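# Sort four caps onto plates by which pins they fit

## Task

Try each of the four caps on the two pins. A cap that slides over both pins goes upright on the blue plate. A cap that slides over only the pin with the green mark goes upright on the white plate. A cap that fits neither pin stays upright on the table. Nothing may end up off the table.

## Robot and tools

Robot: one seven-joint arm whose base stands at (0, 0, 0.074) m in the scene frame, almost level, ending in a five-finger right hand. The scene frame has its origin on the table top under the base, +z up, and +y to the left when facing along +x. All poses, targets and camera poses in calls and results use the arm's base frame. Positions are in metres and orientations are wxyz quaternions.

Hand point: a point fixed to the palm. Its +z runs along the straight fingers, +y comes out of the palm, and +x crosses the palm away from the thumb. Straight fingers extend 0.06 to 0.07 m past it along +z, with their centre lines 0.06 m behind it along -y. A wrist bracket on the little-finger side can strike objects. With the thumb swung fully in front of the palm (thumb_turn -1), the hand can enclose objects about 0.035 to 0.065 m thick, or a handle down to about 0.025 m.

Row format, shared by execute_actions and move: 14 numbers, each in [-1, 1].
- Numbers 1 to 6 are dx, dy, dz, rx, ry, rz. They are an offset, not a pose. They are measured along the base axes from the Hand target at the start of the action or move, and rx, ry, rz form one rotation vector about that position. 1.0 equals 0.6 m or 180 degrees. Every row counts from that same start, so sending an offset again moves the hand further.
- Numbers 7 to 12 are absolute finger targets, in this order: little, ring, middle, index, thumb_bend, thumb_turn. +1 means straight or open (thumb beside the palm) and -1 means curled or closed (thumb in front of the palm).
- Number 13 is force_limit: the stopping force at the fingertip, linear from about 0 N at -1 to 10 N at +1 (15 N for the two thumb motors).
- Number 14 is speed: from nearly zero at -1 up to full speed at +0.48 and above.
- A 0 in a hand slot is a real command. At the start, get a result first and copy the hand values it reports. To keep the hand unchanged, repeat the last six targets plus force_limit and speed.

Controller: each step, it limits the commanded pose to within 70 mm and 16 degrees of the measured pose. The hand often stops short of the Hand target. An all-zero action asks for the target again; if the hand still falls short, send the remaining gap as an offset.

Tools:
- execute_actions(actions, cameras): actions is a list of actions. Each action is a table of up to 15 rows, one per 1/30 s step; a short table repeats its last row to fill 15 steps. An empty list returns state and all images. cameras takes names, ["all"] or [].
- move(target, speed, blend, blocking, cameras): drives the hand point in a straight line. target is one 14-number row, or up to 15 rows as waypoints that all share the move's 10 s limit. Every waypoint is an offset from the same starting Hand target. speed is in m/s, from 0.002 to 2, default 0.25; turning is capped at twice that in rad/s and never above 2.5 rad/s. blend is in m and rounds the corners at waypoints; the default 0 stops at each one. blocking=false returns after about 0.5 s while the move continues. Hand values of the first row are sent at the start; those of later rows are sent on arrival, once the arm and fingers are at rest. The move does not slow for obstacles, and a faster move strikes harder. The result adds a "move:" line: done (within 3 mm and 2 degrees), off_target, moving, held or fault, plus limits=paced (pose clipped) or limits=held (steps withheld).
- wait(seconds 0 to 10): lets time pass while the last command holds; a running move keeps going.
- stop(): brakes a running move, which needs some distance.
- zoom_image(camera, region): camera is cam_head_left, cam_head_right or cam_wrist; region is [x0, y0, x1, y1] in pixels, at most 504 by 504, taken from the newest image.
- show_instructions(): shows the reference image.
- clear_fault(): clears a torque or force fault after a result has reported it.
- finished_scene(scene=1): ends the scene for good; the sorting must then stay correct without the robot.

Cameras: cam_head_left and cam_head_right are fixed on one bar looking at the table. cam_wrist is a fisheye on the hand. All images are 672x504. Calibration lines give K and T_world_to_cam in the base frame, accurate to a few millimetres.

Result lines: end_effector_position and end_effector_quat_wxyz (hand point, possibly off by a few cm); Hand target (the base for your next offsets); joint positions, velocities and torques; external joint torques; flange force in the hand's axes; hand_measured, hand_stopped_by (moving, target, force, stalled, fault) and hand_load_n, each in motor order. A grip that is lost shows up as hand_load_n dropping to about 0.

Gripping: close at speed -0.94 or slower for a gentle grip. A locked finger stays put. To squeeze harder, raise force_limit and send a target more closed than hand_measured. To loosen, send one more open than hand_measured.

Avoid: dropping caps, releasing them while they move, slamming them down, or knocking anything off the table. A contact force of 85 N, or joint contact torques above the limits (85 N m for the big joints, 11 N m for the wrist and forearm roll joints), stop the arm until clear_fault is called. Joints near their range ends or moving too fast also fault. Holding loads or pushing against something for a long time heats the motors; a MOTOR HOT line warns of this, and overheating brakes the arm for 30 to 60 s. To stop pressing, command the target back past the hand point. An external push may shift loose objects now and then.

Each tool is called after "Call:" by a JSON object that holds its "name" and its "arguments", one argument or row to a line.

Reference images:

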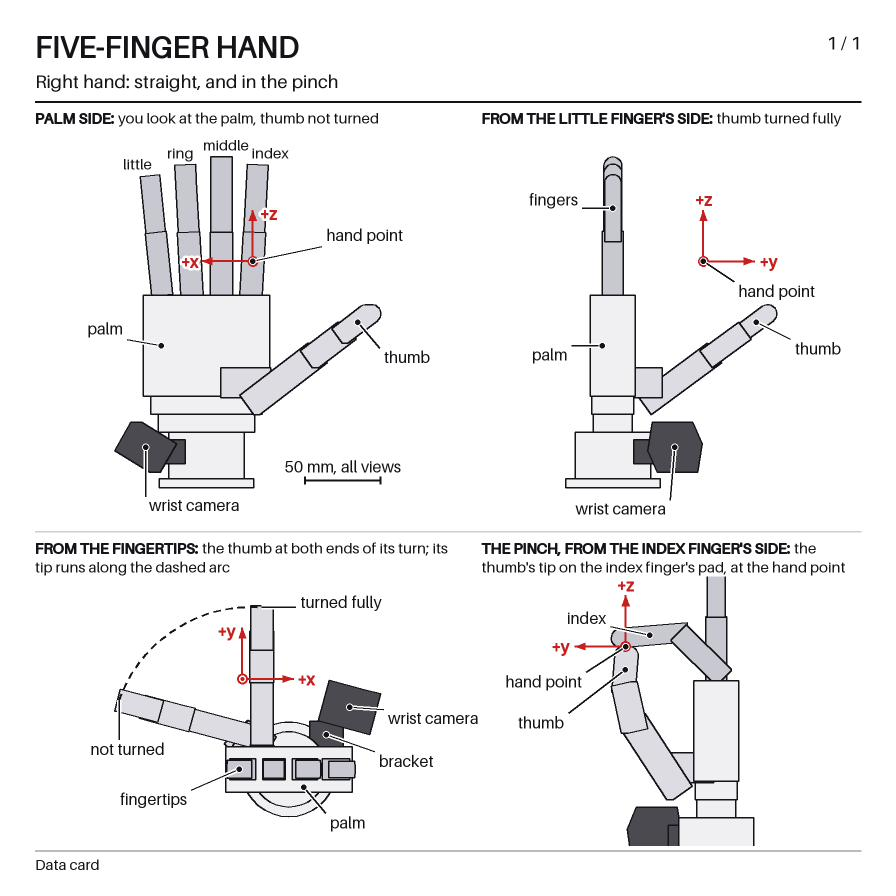

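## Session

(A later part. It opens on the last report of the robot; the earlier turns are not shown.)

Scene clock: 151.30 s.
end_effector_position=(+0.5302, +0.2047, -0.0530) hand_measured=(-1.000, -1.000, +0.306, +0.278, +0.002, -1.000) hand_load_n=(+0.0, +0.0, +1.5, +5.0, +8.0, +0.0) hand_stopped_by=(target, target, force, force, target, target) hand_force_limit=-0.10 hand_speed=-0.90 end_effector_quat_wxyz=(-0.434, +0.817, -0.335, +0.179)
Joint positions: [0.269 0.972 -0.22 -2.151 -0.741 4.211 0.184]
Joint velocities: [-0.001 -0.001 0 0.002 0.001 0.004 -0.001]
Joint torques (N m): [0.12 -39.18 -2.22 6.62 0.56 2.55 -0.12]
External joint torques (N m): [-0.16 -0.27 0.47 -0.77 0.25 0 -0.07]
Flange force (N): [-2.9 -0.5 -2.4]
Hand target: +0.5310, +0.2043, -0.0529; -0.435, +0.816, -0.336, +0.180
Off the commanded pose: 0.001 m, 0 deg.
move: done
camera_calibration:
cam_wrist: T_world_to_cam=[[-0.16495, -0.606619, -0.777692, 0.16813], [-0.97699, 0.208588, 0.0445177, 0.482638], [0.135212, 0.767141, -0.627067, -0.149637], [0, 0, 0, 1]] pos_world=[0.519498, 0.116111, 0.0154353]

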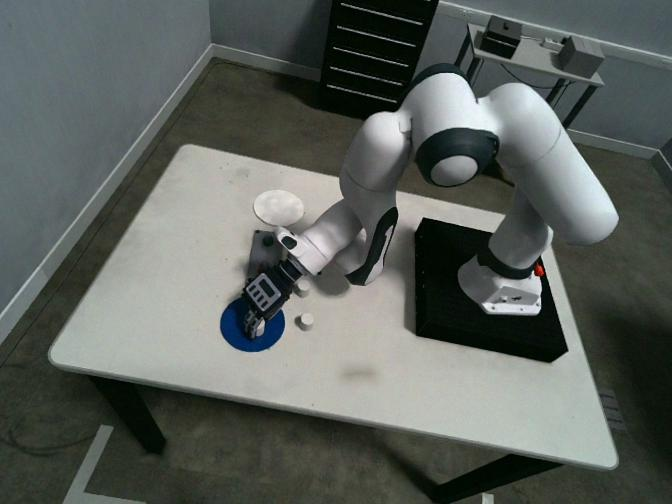

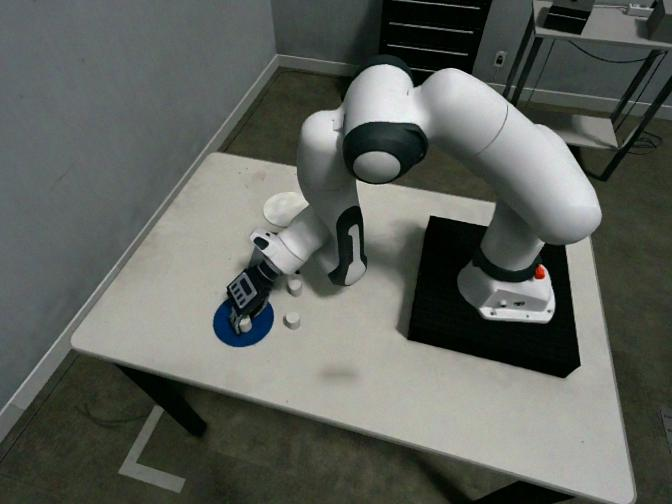

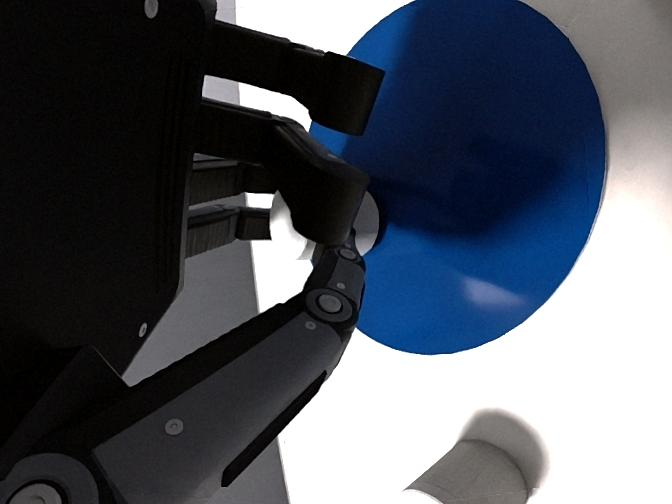

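Call:
{"name": "move", "arguments": {
  "target": [0,0,-0.0075,0,0,0,-1,-1,0.1,0.1,0.0,-1,-0.1,-0.9],
  "speed": 0.03,
  "cameras": ["cam_wrist"]
}}

Scene clock: 152.27 s.
end_effector_position=(+0.5303, +0.2045, -0.0574) hand_measured=(-1.000, -1.000, +0.306, +0.278, +0.002, -1.000) hand_load_n=(+0.0, +0.0, +1.5, +5.0, +8.0, +0.0) hand_stopped_by=(target, target, force, force, target, target) hand_force_limit=-0.10 hand_speed=-0.90 end_effector_quat_wxyz=(-0.434, +0.817, -0.336, +0.178)
Joint positions: [0.269 0.985 -0.219 -2.142 -0.737 4.215 0.184]
Joint torques (N m): [0.66 -39.24 -2.55 6.83 0.55 2.59 -0.18]
External joint torques (N m): [0.21 -0.02 0.06 -0.58 0.25 0.03 -0.13]
Flange force (N): [-2.8 0.1 -1.7]
Hand target: +0.5310, +0.2043, -0.0574; -0.435, +0.816, -0.336, +0.180
Off the commanded pose: 0.001 m, 0 deg.
move: done
camera_calibration:
cam_wrist: T_world_to_cam=[[-0.16681, -0.605304, -0.77832, 0.16535], [-0.976576, 0.210241, 0.0457949, 0.482479], [0.135915, 0.767728, -0.626196, -0.152607], [0, 0, 0, 1]] pos_world=[0.519502, 0.115811, 0.0110378]
Images, in order (width x height): cam_wrist 672x504.

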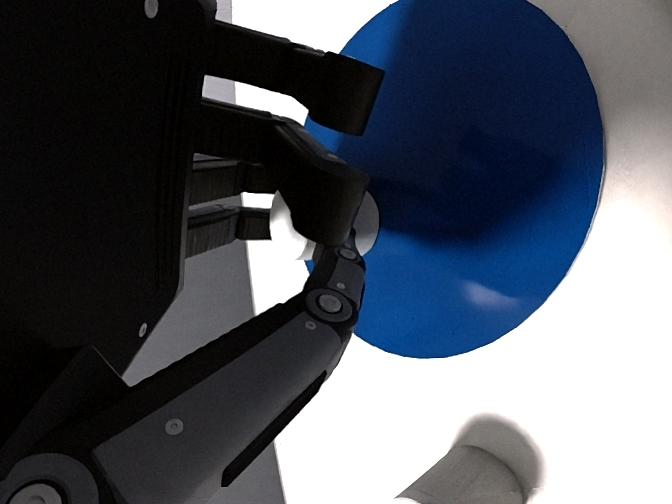

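Call:
{"name": "move", "arguments": {
  "target": [0,0,-0.005,0,0,0,-1,-1,0.1,0.1,0.0,-1,-0.1,-0.9],
  "speed": 0.03,
  "cameras": ["cam_wrist"]
}}

Call:
{"name": "zoom_image", "arguments": {
  "camera": "cam_wrist",
  "region": [260, 160, 450, 280]
}}

Scene clock: 153.27 s.
end_effector_position=(+0.5315, +0.2048, -0.0583) hand_measured=(-1.000, -1.000, +0.306, +0.278, +0.002, -1.000) hand_load_n=(+0.0, +0.0, +2.0, +5.5, +7.0, +0.0) hand_stopped_by=(target, target, force, force, target, target) hand_force_limit=-0.10 hand_speed=-0.90 end_effector_quat_wxyz=(-0.436, +0.815, -0.336, +0.180)
Joint positions: [0.269 0.993 -0.219 -2.135 -0.734 4.221 0.184]
Joint torques (N m): [0.73 -38.05 -2.58 5.75 0.56 2.13 -0.2]
External joint torques (N m): [0.26 1.11 0.01 -1.62 0.26 -0.41 -0.15]
Flange force (N): [-4.4 1.6 -2.3]
Hand target: +0.5310, +0.2043, -0.0604; -0.435, +0.816, -0.336, +0.180
Off the commanded pose: 0.002 m, 0 deg.
move: done
camera_calibration:
cam_wrist: T_world_to_cam=[[-0.164167, -0.60213, -0.781338, 0.162767], [-0.976618, 0.21067, 0.042847, 0.483494], [0.138805, 0.770102, -0.622636, -0.155505], [0, 0, 0, 1]] pos_world=[0.520495, 0.115904, 0.00963715]
Images, in order (width x height): cam_wrist 672x504.

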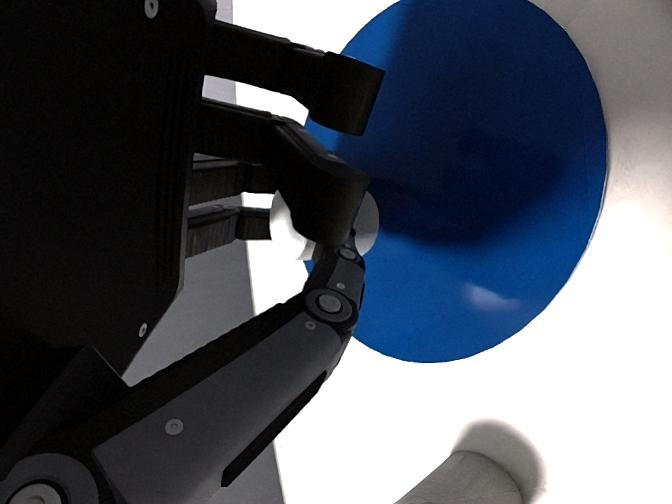

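Scaled by 2.653 from the camera's 672x504 image, which has a finer 960x720 frame.

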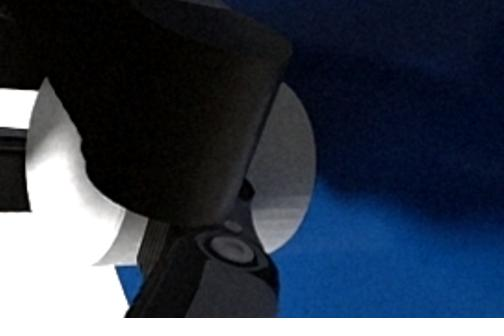

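Call:
{"name": "move", "arguments": {
  "target": [
    [0,0,0,0,0,0,-1,-1,0.62,0.62,0.4,-1,-0.1,-0.5],
    [0,0,0.098,0,0,0,-1,-1,0.62,0.62,0.4,-1,-0.1,-0.5],
    [-0.183,-0.0647,0.092,0,0,0,-1,-1,0.62,0.62,0.4,-1,-0.1,-0.5]
  ],
  "speed": [0.1,0.12,0.22],
  "blend": [0,0.01,0],
  "cameras": ["all"]
}}

Call:
{"name": "zoom_image", "arguments": {
  "camera": "cam_wrist",
  "region": [280, 140, 520, 320]
}}

Call:
{"name": "zoom_image", "arguments": {
  "camera": "cam_head_left",
  "region": [215, 280, 315, 370]
}}

Scene clock: 156.70 s.
end_effector_position=(+0.4215, +0.1661, -0.0044) hand_measured=(-1.000, -1.000, +0.620, +0.620, +0.400, -1.000) hand_load_n=(+0.0, +0.0, +0.0, +0.0, +0.0, +0.0) hand_stopped_by=(target, target, target, target, target, target) hand_force_limit=-0.10 hand_speed=-0.50 end_effector_quat_wxyz=(-0.436, +0.815, -0.339, +0.178)
Joint positions: [0.32 0.791 -0.311 -2.581 -0.73 4.42 0.043]
Joint velocities: [0 -0.001 -0.001 -0.001 0.001 0.003 -0.004]
Joint torques (N m): [1.18 -30.84 -3.62 1.52 0.06 2.58 -0.41]
External joint torques (N m): [0.84 0.32 -0.4 -1.39 0.24 0 -0.36]
Flange force (N): [-5.0 0.3 -3.1]
Hand target: +0.4212, +0.1655, -0.0052; -0.435, +0.816, -0.336, +0.180
Off the commanded pose: 0.001 m, 0 deg.
move: done
camera_calibration:
cam_wrist: T_world_to_cam=[[-0.171257, -0.599286, -0.782002, 0.166125], [-0.975469, 0.214569, 0.0491905, 0.380775], [0.138315, 0.771243, -0.621332, -0.0768233], [0, 0, 0, 1]] pos_world=[0.41051, 0.0771033, 0.063447]

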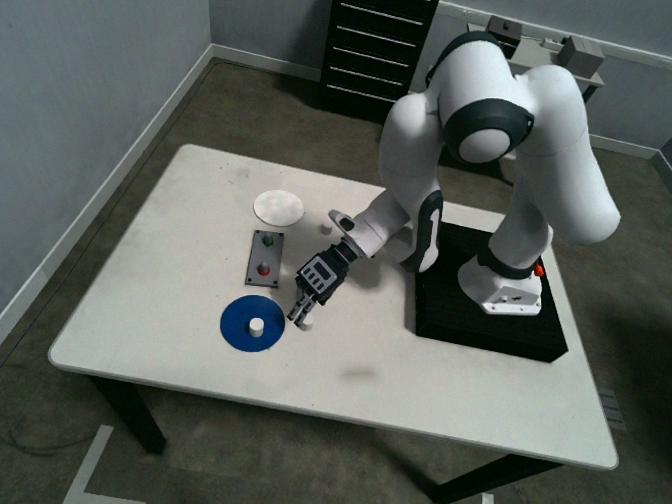

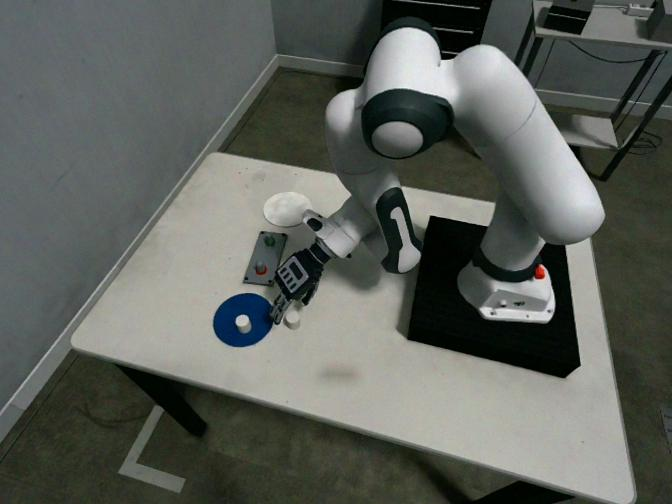

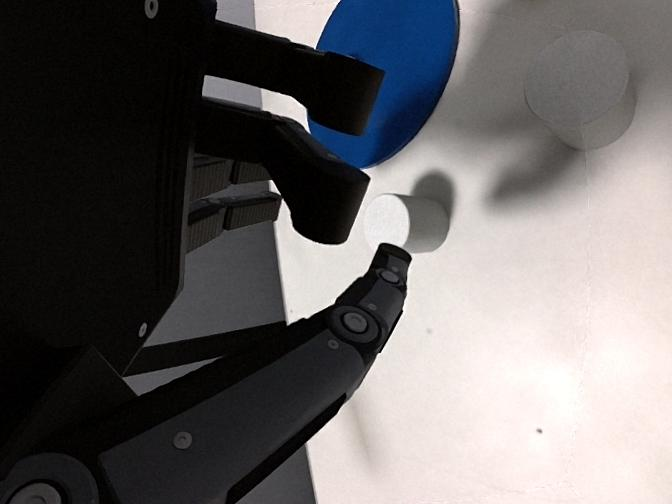

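Scaled by 2.100 from the camera's 672x504 image, which has a finer 960x720 frame.

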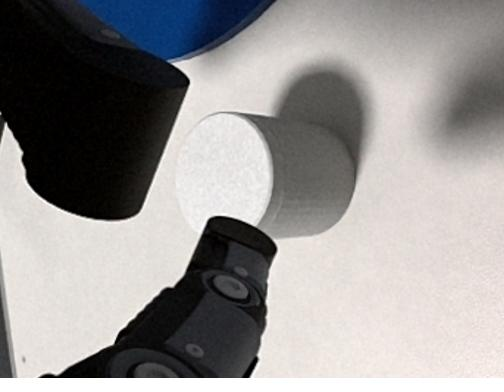

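Scaled by 5.040.

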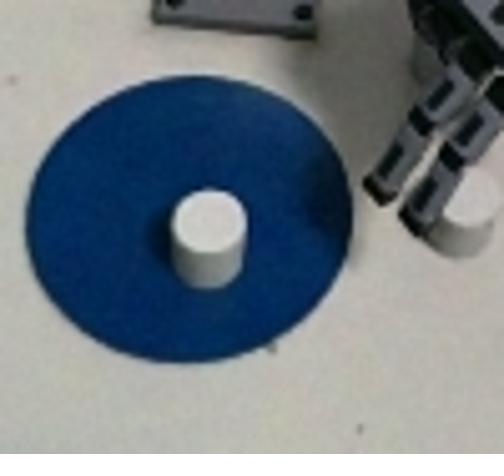

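Call:
{"name": "move", "arguments": {
  "target": [
    [0.0015,-0.0033,-0.04,0,0,0,-1,-1,0.62,0.62,0.4,-1,-0.1,-0.5],
    [0.0015,-0.0033,-0.0918,0,0,0,-1,-1,0.62,0.62,0.4,-1,-0.1,-0.6],
    [0.0015,-0.0033,-0.0918,0,0,0,-1,-1,0.62,0.62,0.0,-1,-0.1,-0.6],
    [0.0015,-0.0033,-0.0918,0,0,0,-1,-1,0.1,0.1,0.0,-1,-0.1,-0.9]
  ],
  "speed": 0.12,
  "blend": [0.01,0,0,0],
  "cameras": ["cam_wrist"]
}}

Call:
{"name": "zoom_image", "arguments": {
  "camera": "cam_wrist",
  "region": [260, 160, 450, 280]
}}

Scene clock: 161.83 s.
end_effector_position=(+0.4221, +0.1641, -0.0591) hand_measured=(-1.000, -1.000, +0.286, +0.296, +0.002, -1.000) hand_load_n=(+0.0, +0.0, +4.0, +3.0, +7.5, +0.5) hand_stopped_by=(target, target, force, force, target, target) hand_force_limit=-0.10 hand_speed=-0.90 end_effector_quat_wxyz=(-0.436, +0.815, -0.338, +0.178)
Joint positions: [0.31 0.984 -0.279 -2.465 -0.674 4.491 0.014]
Joint torques (N m): [1.31 -32.47 -3.65 0.48 -0.05 2.32 -0.37]
External joint torques (N m): [0.95 0.34 -0.09 -0.97 0.22 -0.26 -0.32]
Flange force (N): [-4.0 -0.6 -1.5]
Hand target: +0.4221, +0.1635, -0.0602; -0.435, +0.816, -0.336, +0.180
Off the commanded pose: 0.001 m, 0 deg.
move: done
camera_calibration:
cam_wrist: T_world_to_cam=[[-0.169278, -0.59942, -0.78233, 0.121355], [-0.975771, 0.213578, 0.0474916, 0.384597], [0.138621, 0.771414, -0.621051, -0.10954], [0, 0, 0, 1]] pos_world=[0.411006, 0.075102, 0.00864493]
Images, in order (width x height): cam_wrist 672x504.

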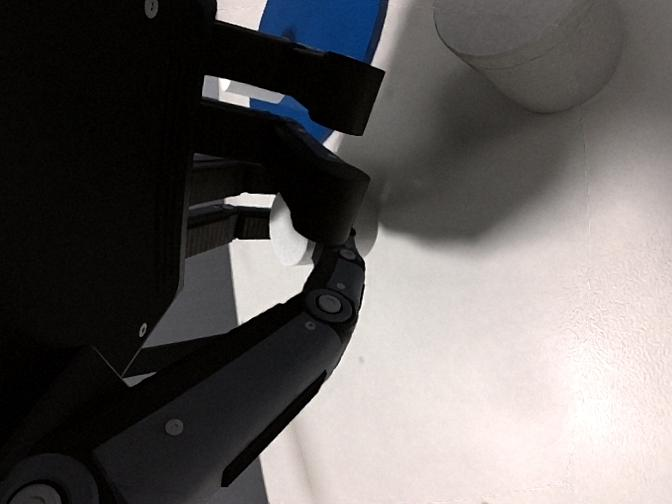

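Scaled by 2.653 from the camera's 672x504 image, which has a finer 960x720 frame.

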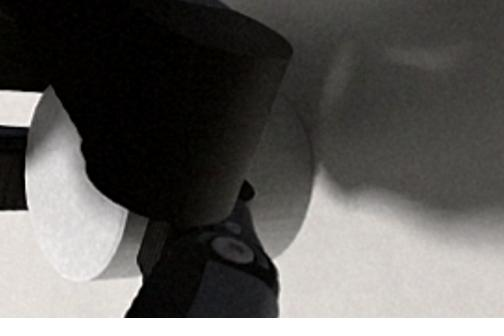

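Call:
{"name": "move", "arguments": {
  "target": [
    [0,0,0.117,0,0,0,-1,-1,0.1,0.1,0.0,-1,-0.1,-0.9],
    [0.2115,-0.1997,0.117,0,0,0,-1,-1,0.1,0.1,0.0,-1,-0.1,-0.9],
    [0.2115,-0.1997,0.0795,0,0,0,-1,-1,0.1,0.1,0.0,-1,-0.1,-0.9]
  ],
  "speed": [0.12,0.22,0.1],
  "blend": [0.015,0.01,0],
  "cameras": ["cam_wrist"]
}}

Call:
{"name": "zoom_image", "arguments": {
  "camera": "cam_wrist",
  "region": [330, 170, 450, 280]
}}

Scene clock: 165.13 s.
end_effector_position=(+0.5498, +0.0429, -0.0120) hand_measured=(-1.000, -1.000, +0.286, +0.296, +0.002, -1.000) hand_load_n=(+0.0, +0.0, +4.0, +2.5, +8.0, +0.5) hand_stopped_by=(target, target, force, force, target, target) hand_force_limit=-0.10 hand_speed=-0.90 end_effector_quat_wxyz=(-0.434, +0.817, -0.333, +0.183)
Joint positions: [0.007 0.937 -0.361 -2.036 -1.146 4.282 0.348]
Joint velocities: [-0.001 0.001 0 0 -0.001 0 0.004]
Joint torques (N m): [0.54 -40.1 -4.47 7.87 0.11 2.13 0.17]
External joint torques (N m): [0.18 -0.24 0.84 -1.29 -0.48 -0.35 0.22]
Flange force (N): [-4.1 -1.9 -2.5]
Hand target: +0.5490, +0.0437, -0.0125; -0.435, +0.816, -0.336, +0.180
Off the commanded pose: 0.001 m, 1 deg.
move: done
camera_calibration:
cam_wrist: T_world_to_cam=[[-0.157899, -0.60789, -0.778163, 0.101298], [-0.977337, 0.208736, 0.0352523, 0.533799], [0.141001, 0.766094, -0.627072, -0.00555967], [0, 0, 0, 1]] pos_world=[0.53848, -0.0455857, 0.0565225]
Images, in order (width x height): cam_wrist 672x504.

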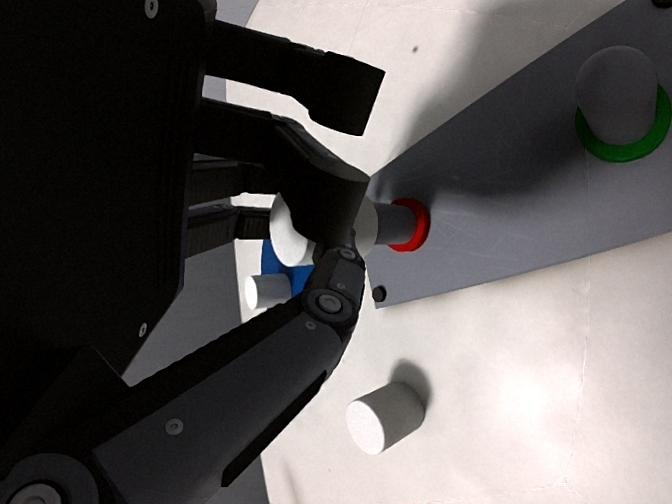

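Scaled by 4.200 from the camera's 672x504 image, which has a finer 960x720 frame.

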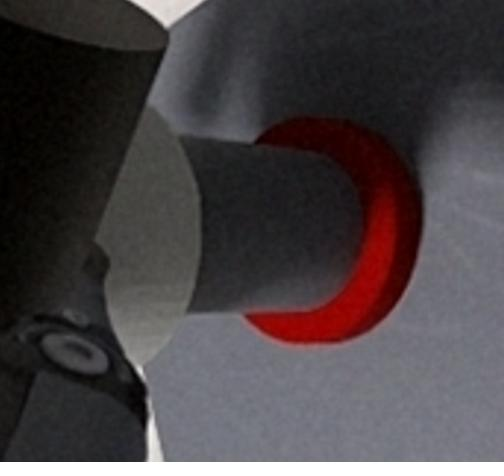

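Call:
{"name": "move", "arguments": {
  "target": [
    [0.0037,-0.002,0,0,0,0,-1,-1,0.1,0.1,0.0,-1,-0.1,-0.9],
    [0.0037,-0.002,-0.0175,0,0,0,-1,-1,0.1,0.1,0.0,-1,-0.1,-0.9]
  ],
  "speed": 0.04,
  "cameras": ["cam_wrist"]
}}

Call:
{"name": "zoom_image", "arguments": {
  "camera": "cam_wrist",
  "region": [330, 170, 450, 280]
}}

Scene clock: 167.07 s.
end_effector_position=(+0.5521, +0.0406, -0.0186) hand_measured=(-1.000, -1.000, +0.286, +0.296, +0.002, -1.000) hand_load_n=(+0.0, +0.0, +2.5, +4.0, +7.5, +0.5) hand_stopped_by=(target, target, force, force, target, target) hand_force_limit=-0.10 hand_speed=-0.90 end_effector_quat_wxyz=(-0.437, +0.814, -0.336, +0.181)
Joint positions: [-0.001 0.963 -0.358 -2.01 -1.143 4.289 0.356]
Joint velocities: [0.001 0.002 -0.001 0 0.001 0.003 0.001]
Joint torques (N m): [2.57 -37.5 -3.35 8.31 1.05 1.4 -0.28]
External joint torques (N m): [2.13 2.47 1.95 -0.67 0.48 -1.06 -0.23]
Flange force (N): [-4.1 3.0 7.2]
Hand target: +0.5512, +0.0425, -0.0230; -0.435, +0.816, -0.336, +0.180
Off the commanded pose: 0.005 m, 0 deg.
move: off_target
camera_calibration:
cam_wrist: T_world_to_cam=[[-0.162411, -0.600679, -0.78282, 0.0972501], [-0.976335, 0.212644, 0.0393927, 0.536131], [0.142799, 0.770693, -0.621, -0.00946183], [0, 0, 0, 1]] pos_world=[0.540589, -0.0482966, 0.0491339]
Images, in order (width x height): cam_wrist 672x504.

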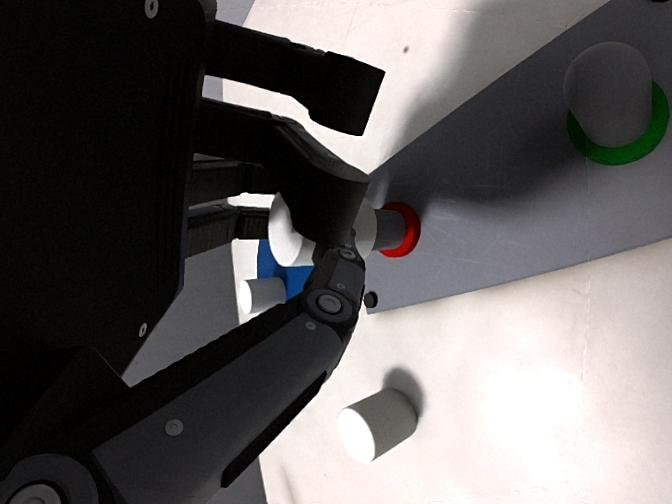

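Scaled by 4.200 from the camera's 672x504 image, which has a finer 960x720 frame.

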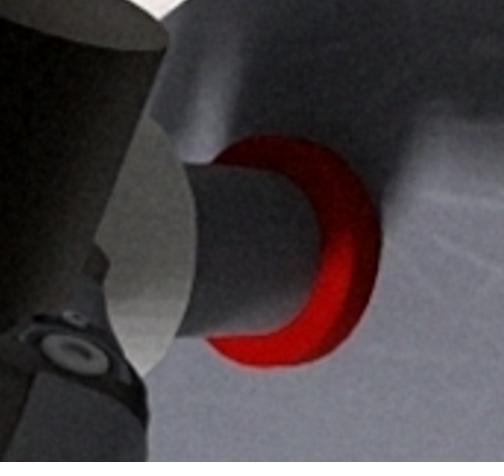

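Call:
{"name": "move", "arguments": {
  "target": [
    [0,0,0.013,0,0,0,-1,-1,0.1,0.1,0.0,-1,-0.1,-0.9],
    [-0.0022,0.0006,0.011,0,0,0,-1,-1,0.1,0.1,0.0,-1,-0.1,-0.9],
    [-0.0022,0.0006,-0.001,0,0,0,-1,-1,0.1,0.1,0.0,-1,-0.1,-0.9]
  ],
  "speed": 0.05,
  "cameras": ["cam_wrist"]
}}

Call:
{"name": "zoom_image", "arguments": {
  "camera": "cam_wrist",
  "region": [330, 170, 450, 280]
}}

Scene clock: 169.10 s.
end_effector_position=(+0.5507, +0.0423, -0.0190) hand_measured=(-1.000, -1.000, +0.286, +0.296, +0.002, -1.000) hand_load_n=(+0.0, +0.0, +3.0, +4.5, +7.5, +0.0) hand_stopped_by=(target, target, force, force, target, target) hand_force_limit=-0.10 hand_speed=-0.90 end_effector_quat_wxyz=(-0.438, +0.814, -0.337, +0.180)
Joint positions: [0.002 0.964 -0.358 -2.015 -1.14 4.293 0.356]
Joint velocities: [0.001 0.001 -0.001 0.003 0.002 0.003 0]
Joint torques (N m): [2.26 -37.16 -4.16 8.19 1.13 1.26 -0.4]
External joint torques (N m): [1.66 2.95 1.06 -0.81 0.57 -1.21 -0.34]
Flange force (N): [-3.6 4.3 6.7]
Hand target: +0.5499, +0.0429, -0.0236; -0.435, +0.816, -0.336, +0.180
Off the commanded pose: 0.005 m, 0 deg.
move: off_target
camera_calibration:
cam_wrist: T_world_to_cam=[[-0.164196, -0.597714, -0.784715, 0.0986054], [-0.976138, 0.213055, 0.0419672, 0.534381], [0.142103, 0.772882, -0.618434, -0.0103663], [0, 0, 0, 1]] pos_world=[0.539294, -0.046903, 0.0485398]
Images, in order (width x height): cam_wrist 672x504.

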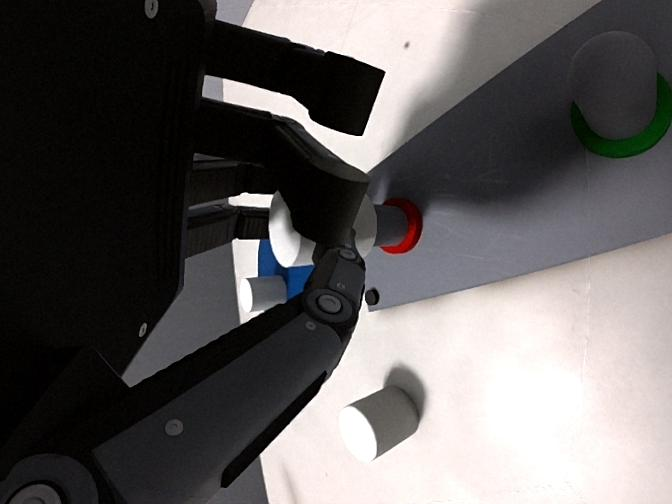

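Scaled by 4.200 from the camera's 672x504 image, which has a finer 960x720 frame.

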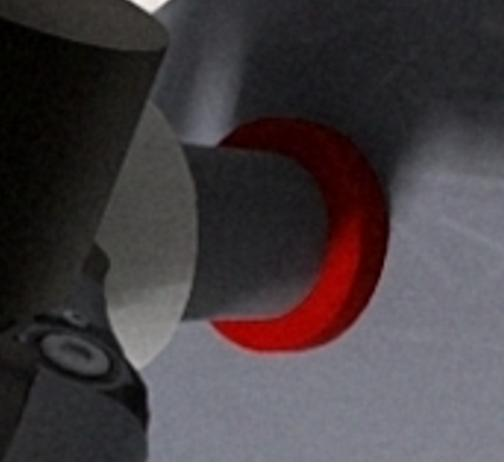

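Call:
{"name": "move", "arguments": {
  "target": [
    [0,0,0.0115,0,0,0,-1,-1,0.1,0.1,0.0,-1,-0.1,-0.9],
    [-0.0017,-0.0025,0.0115,0,0,0,-1,-1,0.1,0.1,0.0,-1,-0.1,-0.9]
  ],
  "speed": 0.05,
  "cameras": ["cam_wrist"]
}}

Scene clock: 171.93 s.
end_effector_position=(+0.5499, +0.0419, -0.0168) hand_measured=(-1.000, -1.000, +0.286, +0.296, +0.002, -1.000) hand_load_n=(+0.0, +0.0, +3.0, +4.0, +10.0, +0.5) hand_stopped_by=(target, target, force, force, target, target) hand_force_limit=-0.10 hand_speed=-0.90 end_effector_quat_wxyz=(-0.435, +0.815, -0.336, +0.180)
Joint positions: [0.008 0.954 -0.364 -2.023 -1.142 4.288 0.356]
Joint torques (N m): [0.59 -40.91 -5.73 6.89 0.19 2.28 -0.13]
External joint torques (N m): [-0.05 -1.05 -0.5 -2.14 -0.37 -0.2 -0.08]
Flange force (N): [-9.0 -2.9 -7.6]
Hand target: +0.5489, +0.0414, -0.0167; -0.435, +0.816, -0.336, +0.180
Off the commanded pose: 0.001 m, 0 deg.
move: done
camera_calibration:
cam_wrist: T_world_to_cam=[[-0.164281, -0.603579, -0.780195, 0.100246], [-0.976398, 0.211925, 0.0416434, 0.53378], [0.140208, 0.768622, -0.624149, -0.0074478], [0, 0, 0, 1]] pos_world=[0.538694, -0.0468908, 0.0513341]
Images, in order (width x height): cam_wrist 672x504.

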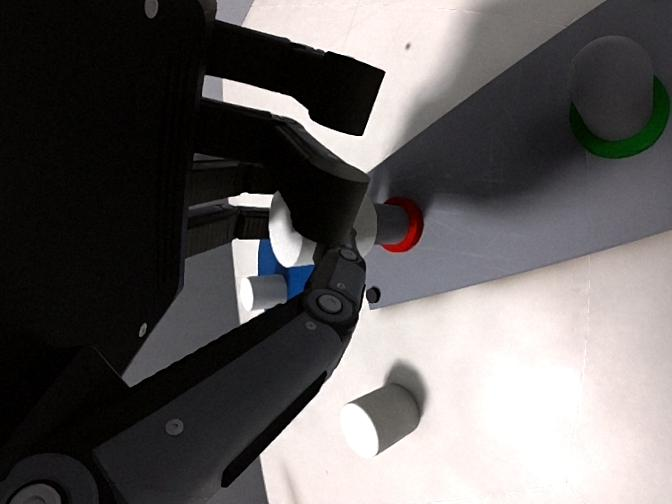

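Call:
{"name": "zoom_image", "arguments": {
  "camera": "cam_wrist",
  "region": [330, 170, 450, 280]
}}

Scaled by 4.200 from the camera's 672x504 image, which has a finer 960x720 frame.

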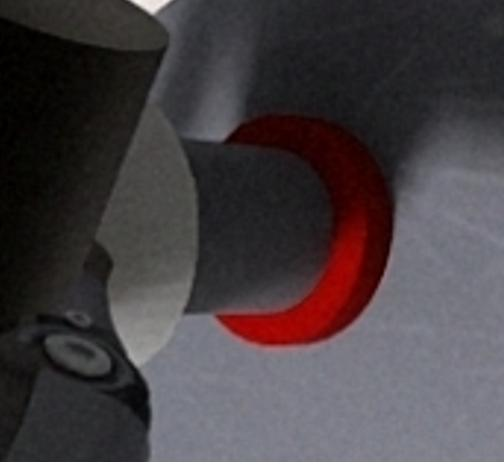

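Call:
{"name": "move", "arguments": {
  "target": [
    [-0.0008,-0.0005,-0.0083,0,0,0,-1,-1,0.1,0.1,0.0,-1,-0.1,-0.9],
    [0.0,-0.0020,-0.0083,0,0,0,-1,-1,0.1,0.1,0.0,-1,-0.1,-0.9]
  ],
  "speed": 0.03,
  "cameras": ["cam_wrist"]
}}

Call:
{"name": "zoom_image", "arguments": {
  "camera": "cam_wrist",
  "region": [330, 170, 450, 280]
}}

Scene clock: 174.10 s.
end_effector_position=(+0.5497, +0.0424, -0.0188) hand_measured=(-1.000, -1.000, +0.286, +0.296, +0.002, -1.000) hand_load_n=(+0.0, +0.0, +3.0, +4.5, +9.0, +1.0) hand_stopped_by=(target, target, force, force, target, target) hand_force_limit=-0.10 hand_speed=-0.90 end_effector_quat_wxyz=(-0.438, +0.815, -0.336, +0.180)
Joint positions: [0.008 0.964 -0.364 -2.016 -1.14 4.296 0.356]
Joint velocities: [0 0.002 -0.003 0 0 0.005 0]
Joint torques (N m): [0.44 -38.98 -6.25 7.95 0.7 1.78 -0.29]
External joint torques (N m): [0.04 0.9 -0.79 -0.94 0.14 -0.69 -0.24]
Flange force (N): [-3.1 1.3 -0.7]
Hand target: +0.5489, +0.0402, -0.0217; -0.435, +0.816, -0.336, +0.180
Off the commanded pose: 0.004 m, 0 deg.
move: off_target
camera_calibration:
cam_wrist: T_world_to_cam=[[-0.162274, -0.599973, -0.78339, 0.097638], [-0.976863, 0.209762, 0.0417011, 0.533889], [0.139306, 0.772031, -0.62013, -0.00868685], [0, 0, 0, 1]] pos_world=[0.538591, -0.046703, 0.0488379]
Images, in order (width x height): cam_wrist 672x504.

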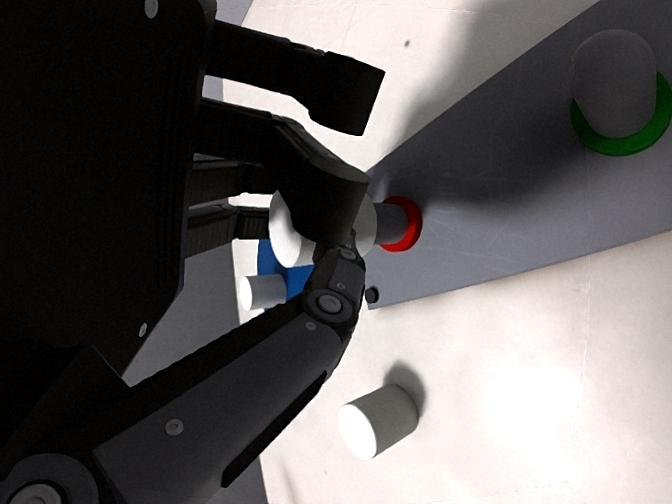

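Scaled by 4.200 from the camera's 672x504 image, which has a finer 960x720 frame.

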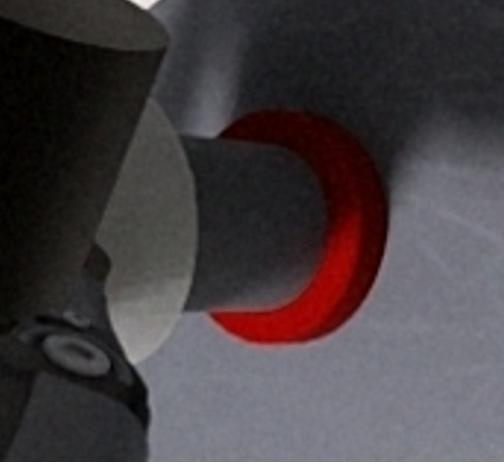

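Call:
{"name": "move", "arguments": {
  "target": [
    [0,0.0026,0.0042,0,0,0,-1,-1,0.1,0.1,0.0,-1,-0.1,-0.9],
    [-0.0017,0.0030,0.0042,0,0,0,-1,-1,0.1,0.1,0.0,-1,-0.1,-0.9],
    [-0.0017,0.0030,-0.001,0,0,0,-1,-1,0.1,0.1,0.0,-1,-0.1,-0.9]
  ],
  "speed": 0.03,
  "cameras": ["cam_wrist"]
}}

Call:
{"name": "zoom_image", "arguments": {
  "camera": "cam_wrist",
  "region": [330, 170, 450, 280]
}}

Scene clock: 176.83 s.
end_effector_position=(+0.5490, +0.0429, -0.0188) hand_measured=(-1.000, -1.000, +0.286, +0.296, +0.002, -1.000) hand_load_n=(+0.0, +0.0, +3.0, +4.5, +9.0, +0.5) hand_stopped_by=(target, target, force, force, target, target) hand_force_limit=-0.10 hand_speed=-0.90 end_effector_quat_wxyz=(-0.438, +0.814, -0.337, +0.179)
Joint positions: [0.01 0.963 -0.366 -2.021 -1.136 4.297 0.356]
Joint velocities: [0.001 0.001 0 0 0.002 0.005 0.002]
Joint torques (N m): [0.93 -38.76 -5.66 7.35 0.66 1.77 -0.37]
External joint torques (N m): [0.46 1.19 -0.21 -1.56 0.11 -0.71 -0.32]
Flange force (N): [-6.0 1.6 -1.0]
Hand target: +0.5479, +0.0420, -0.0223; -0.435, +0.816, -0.336, +0.180
Off the commanded pose: 0.004 m, 0 deg.
move: off_target
camera_calibration:
cam_wrist: T_world_to_cam=[[-0.165137, -0.598524, -0.7839, 0.0993488], [-0.976196, 0.212505, 0.0433949, 0.5326], [0.14061, 0.772406, -0.619369, -0.00973], [0, 0, 0, 1]] pos_world=[0.537696, -0.0462019, 0.0487409]
Images, in order (width x height): cam_wrist 672x504.

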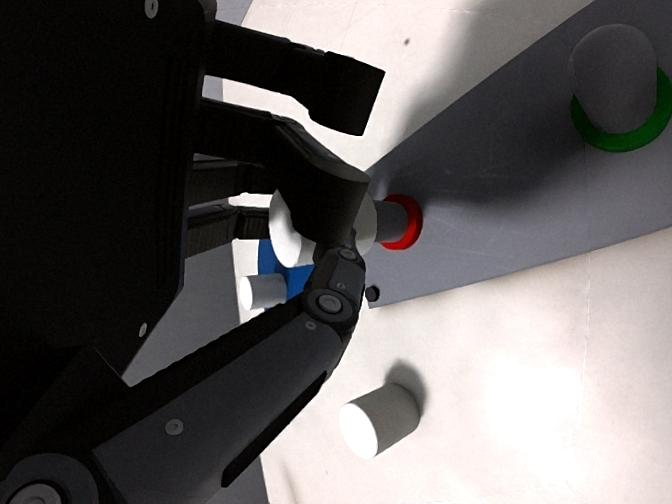

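Scaled by 4.200 from the camera's 672x504 image, which has a finer 960x720 frame.

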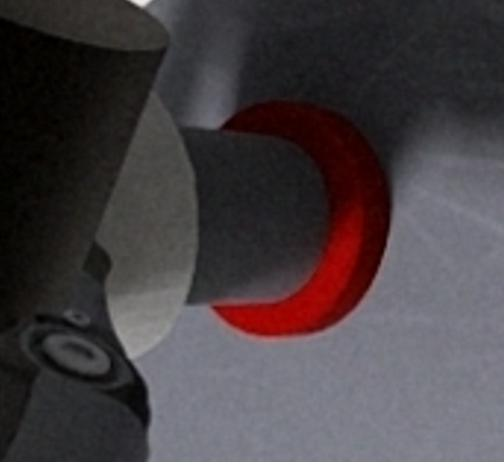

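Call:
{"name": "move", "arguments": {
  "target": [
    [0,0,0.0075,0,0,0,-1,-1,0.1,0.1,0.0,-1,-0.1,-0.9],
    [0.0030,-0.0025,0.0075,0,0,0,-1,-1,0.1,0.1,0.0,-1,-0.1,-0.9]
  ],
  "speed": 0.04,
  "cameras": ["cam_wrist"]
}}

Call:
{"name": "zoom_image", "arguments": {
  "camera": "cam_wrist",
  "region": [330, 170, 450, 280]
}}

Scene clock: 179.03 s.
end_effector_position=(+0.5501, +0.0420, -0.0166) hand_measured=(-1.000, -1.000, +0.286, +0.296, +0.002, -1.000) hand_load_n=(+0.0, +0.0, +3.0, +4.0, +9.5, +0.5) hand_stopped_by=(target, target, force, force, target, target) hand_force_limit=-0.10 hand_speed=-0.90 end_effector_quat_wxyz=(-0.436, +0.816, -0.334, +0.181)
Joint positions: [0.014 0.958 -0.371 -2.02 -1.141 4.296 0.356]
Joint torques (N m): [0.16 -40.14 -6.06 8.06 0.43 2.04 0.06]
External joint torques (N m): [-0.4 -0.23 -0.59 -0.92 -0.13 -0.44 0.11]
Flange force (N): [-2.5 -1.2 -3.0]
Hand target: +0.5497, +0.0405, -0.0178; -0.435, +0.816, -0.336, +0.180
Off the commanded pose: 0.002 m, 0 deg.
move: done
camera_calibration:
cam_wrist: T_world_to_cam=[[-0.158712, -0.604325, -0.78077, 0.0975116], [-0.977492, 0.207506, 0.0380888, 0.534697], [0.138997, 0.769241, -0.623657, -0.00679622], [0, 0, 0, 1]] pos_world=[0.539083, -0.0467962, 0.0515297]
Images, in order (width x height): cam_wrist 672x504.

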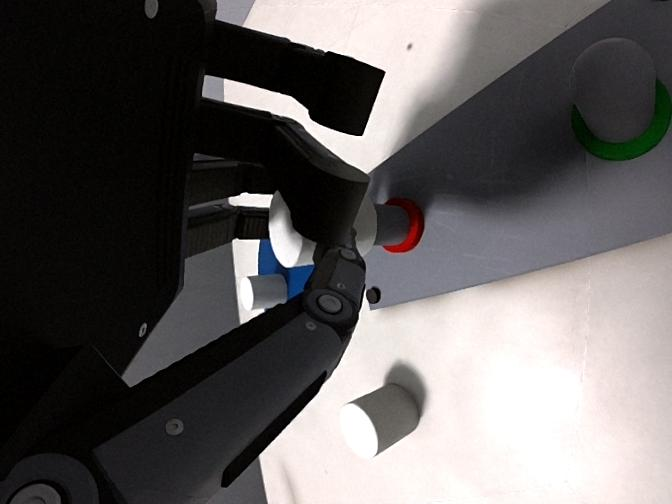

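Scaled by 4.200 from the camera's 672x504 image, which has a finer 960x720 frame.

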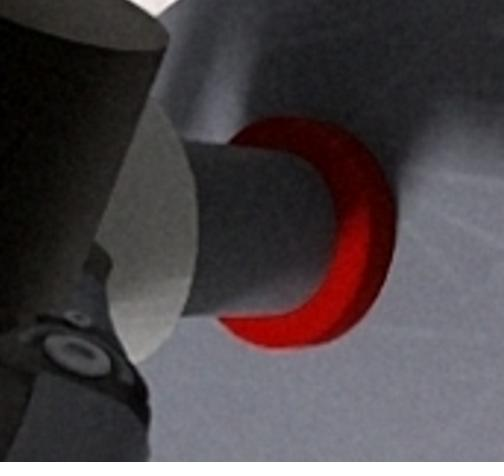

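Call:
{"name": "move", "arguments": {
  "target": [
    [0,0,0.004,0,0,0,-1,-1,0.1,0.1,0.0,-1,-0.1,-0.9],
    [0.0005,-0.0042,0.004,0,0,0,-1,-1,0.1,0.1,0.0,-1,-0.1,-0.9],
    [0.0005,-0.0032,-0.001,0,0,0,-1,-1,0.1,0.1,0.0,-1,-0.1,-0.9]
  ],
  "speed": 0.04,
  "cameras": ["cam_wrist"]
}}

Call:
{"name": "zoom_image", "arguments": {
  "camera": "cam_wrist",
  "region": [330, 170, 450, 280]
}}

Scene clock: 180.80 s.
end_effector_position=(+0.5503, +0.0400, -0.0169) hand_measured=(-1.000, -1.000, +0.286, +0.296, +0.002, -1.000) hand_load_n=(+0.0, +0.0, +3.5, +3.5, +9.0, +0.5) hand_stopped_by=(target, target, force, force, target, target) hand_force_limit=-0.10 hand_speed=-0.90 end_effector_quat_wxyz=(-0.435, +0.817, -0.333, +0.180)
Joint positions: [0.011 0.959 -0.372 -2.014 -1.149 4.295 0.36]
Joint torques (N m): [-0.31 -39.65 -5.71 7.89 0.7 2.09 -0.07]
External joint torques (N m): [-0.66 0.35 -0.03 -1.15 0.12 -0.39 -0.02]
Flange force (N): [-3.4 0.7 -1.8]
Hand target: +0.5500, +0.0385, -0.0184; -0.435, +0.816, -0.336, +0.180
Off the commanded pose: 0.002 m, 0 deg.
move: done
camera_calibration:
cam_wrist: T_world_to_cam=[[-0.158835, -0.605872, -0.779545, 0.0962939], [-0.977823, 0.205703, 0.0393605, 0.53561], [0.136507, 0.768508, -0.625108, -0.00408487], [0, 0, 0, 1]] pos_world=[0.539584, -0.0486955, 0.0514301]
Images, in order (width x height): cam_wrist 672x504.

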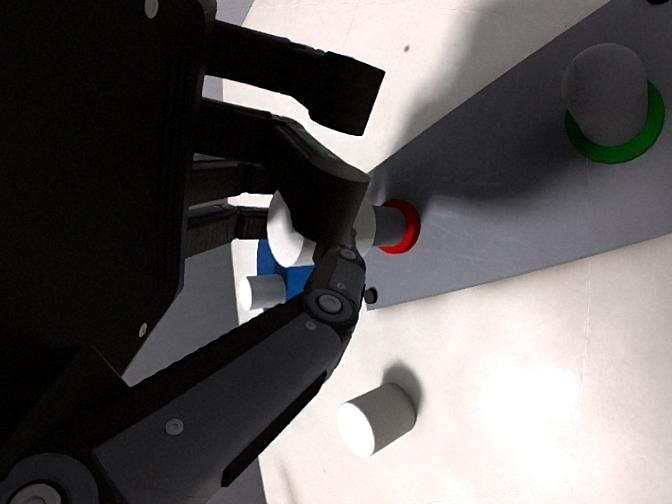

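Scaled by 4.200 from the camera's 672x504 image, which has a finer 960x720 frame.

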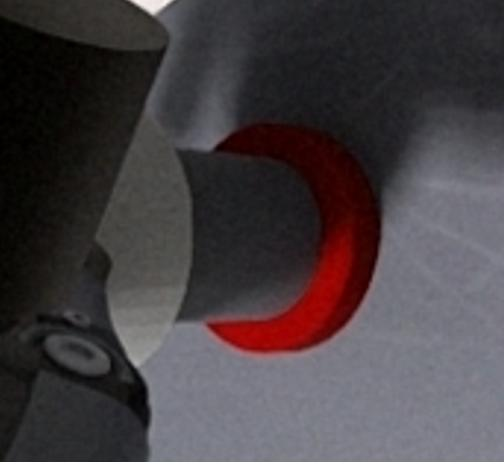

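Call:
{"name": "move", "arguments": {
  "target": [0,0,-0.0095,0,0,0,-1,-1,0.1,0.1,0.0,-1,-0.1,-0.9],
  "speed": 0.02,
  "cameras": ["cam_wrist"]
}}

Call:
{"name": "zoom_image", "arguments": {
  "camera": "cam_wrist",
  "region": [330, 170, 450, 280]
}}

Scene clock: 181.97 s.
end_effector_position=(+0.5511, +0.0402, -0.0191) hand_measured=(-1.000, -1.000, +0.286, +0.296, +0.002, -1.000) hand_load_n=(+0.0, +0.0, +3.5, +4.5, +7.0, +1.0) hand_stopped_by=(target, target, force, force, target, target) hand_force_limit=-0.10 hand_speed=-0.90 end_effector_quat_wxyz=(-0.439, +0.814, -0.334, +0.180)
Joint positions: [0.008 0.972 -0.371 -2.005 -1.142 4.305 0.36]
Joint velocities: [0 0.001 -0.001 0.002 0.002 0.003 -0.002]
Joint torques (N m): [1.16 -37.56 -5.66 7.74 1.07 1.21 -0.34]
External joint torques (N m): [0.61 2.66 -0.09 -1.29 0.51 -1.26 -0.29]
Flange force (N): [-3.9 4.1 3.4]
Hand target: +0.5500, +0.0385, -0.0241; -0.435, +0.816, -0.336, +0.180
Off the commanded pose: 0.005 m, 1 deg.
move: off_target
camera_calibration:
cam_wrist: T_world_to_cam=[[-0.157807, -0.598731, -0.78525, 0.0937645], [-0.97748, 0.207542, 0.0381934, 0.536166], [0.140105, 0.773594, -0.618, -0.00779205], [0, 0, 0, 1]] pos_world=[0.539981, -0.0491095, 0.048335]
Images, in order (width x height): cam_wrist 672x504.

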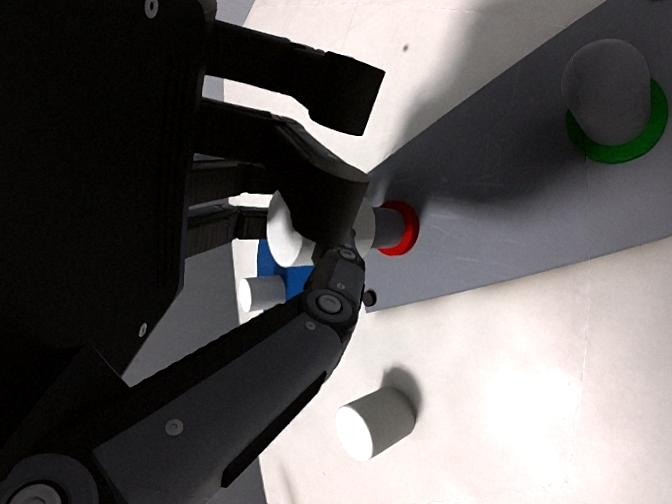

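Scaled by 4.200 from the camera's 672x504 image, which has a finer 960x720 frame.

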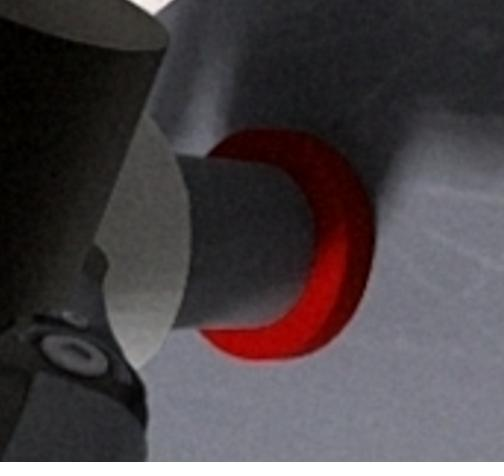

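Call:
{"name": "move", "arguments": {
  "target": [
    [0,0.0025,0.0038,0,0,0,-1,-1,0.1,0.1,0.0,-1,-0.1,-0.9],
    [0.0017,0.0025,0.0038,0,0,0,-1,-1,0.1,0.1,0.0,-1,-0.1,-0.9],
    [0.0017,0.0042,0.0038,0,0,0,-1,-1,0.1,0.1,0.0,-1,-0.1,-0.9],
    [0,0.0042,0.0038,0,0,0,-1,-1,0.1,0.1,0.0,-1,-0.1,-0.9],
    [-0.0017,0.0042,0.0038,0,0,0,-1,-1,0.1,0.1,0.0,-1,-0.1,-0.9],
    [-0.0017,0.0025,0.0038,0,0,0,-1,-1,0.1,0.1,0.0,-1,-0.1,-0.9],
    [-0.0017,0.0008,0.0038,0,0,0,-1,-1,0.1,0.1,0.0,-1,-0.1,-0.9],
    [0,0.0008,0.0038,0,0,0,-1,-1,0.1,0.1,0.0,-1,-0.1,-0.9],
    [0.0017,0.0008,0.0038,0,0,0,-1,-1,0.1,0.1,0.0,-1,-0.1,-0.9],
    [0.0034,0.0008,0.0038,0,0,0,-1,-1,0.1,0.1,0.0,-1,-0.1,-0.9],
    [0.0034,0.0042,0.0038,0,0,0,-1,-1,0.1,0.1,0.0,-1,-0.1,-0.9],
    [0.0034,0.0059,0.0038,0,0,0,-1,-1,0.1,0.1,0.0,-1,-0.1,-0.9],
    [0,0.0059,0.0038,0,0,0,-1,-1,0.1,0.1,0.0,-1,-0.1,-0.9]
  ],
  "speed": 0.01,
  "blend": 0.0005,
  "cameras": ["cam_wrist"]
}}

Call:
{"name": "zoom_image", "arguments": {
  "camera": "cam_wrist",
  "region": [330, 170, 450, 280]
}}

Scene clock: 185.87 s.
end_effector_position=(+0.5517, +0.0399, -0.0189) hand_measured=(-1.000, -1.000, +0.286, +0.296, +0.002, -1.000) hand_load_n=(+0.0, +0.0, +3.5, +4.0, +8.0, -0.5) hand_stopped_by=(target, target, force, force, target, target) hand_force_limit=-0.10 hand_speed=-0.90 end_effector_quat_wxyz=(-0.437, +0.814, -0.336, +0.182)
Joint positions: [0.015 0.97 -0.376 -2.01 -1.135 4.303 0.362]
Joint torques (N m): [3.25 -39.43 -4.43 6.48 0.5 1.65 -0.09]
External joint torques (N m): [2.58 0.56 1.11 -2.5 -0.06 -0.81 -0.04]
Flange force (N): [-12.8 -2.3 -2.0]
Hand target: +0.5500, +0.0421, -0.0218; -0.435, +0.816, -0.336, +0.180
Off the commanded pose: 0.004 m, 0 deg.
move: off_target
camera_calibration:
cam_wrist: T_world_to_cam=[[-0.162259, -0.600442, -0.783034, 0.0964549], [-0.9762, 0.213401, 0.0386471, 0.535723], [0.143895, 0.770668, -0.620778, -0.00948834], [0, 0, 0, 1]] pos_world=[0.539989, -0.0490959, 0.0489331]
Images, in order (width x height): cam_wrist 672x504.

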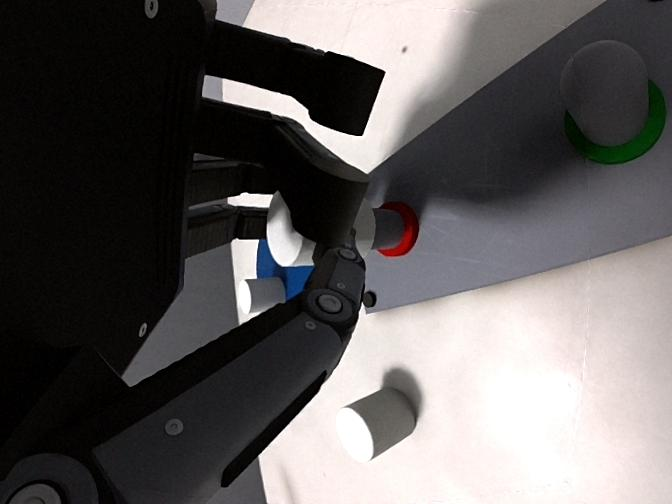

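Scaled by 4.200 from the camera's 672x504 image, which has a finer 960x720 frame.

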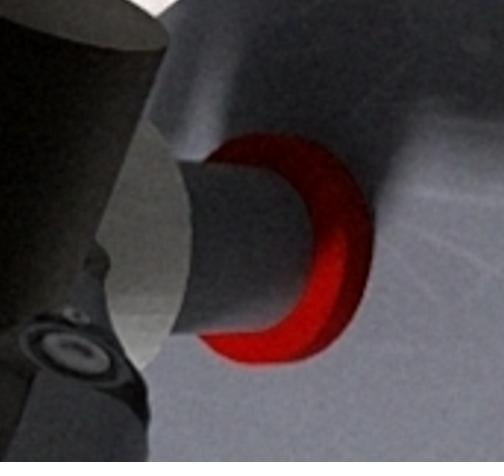

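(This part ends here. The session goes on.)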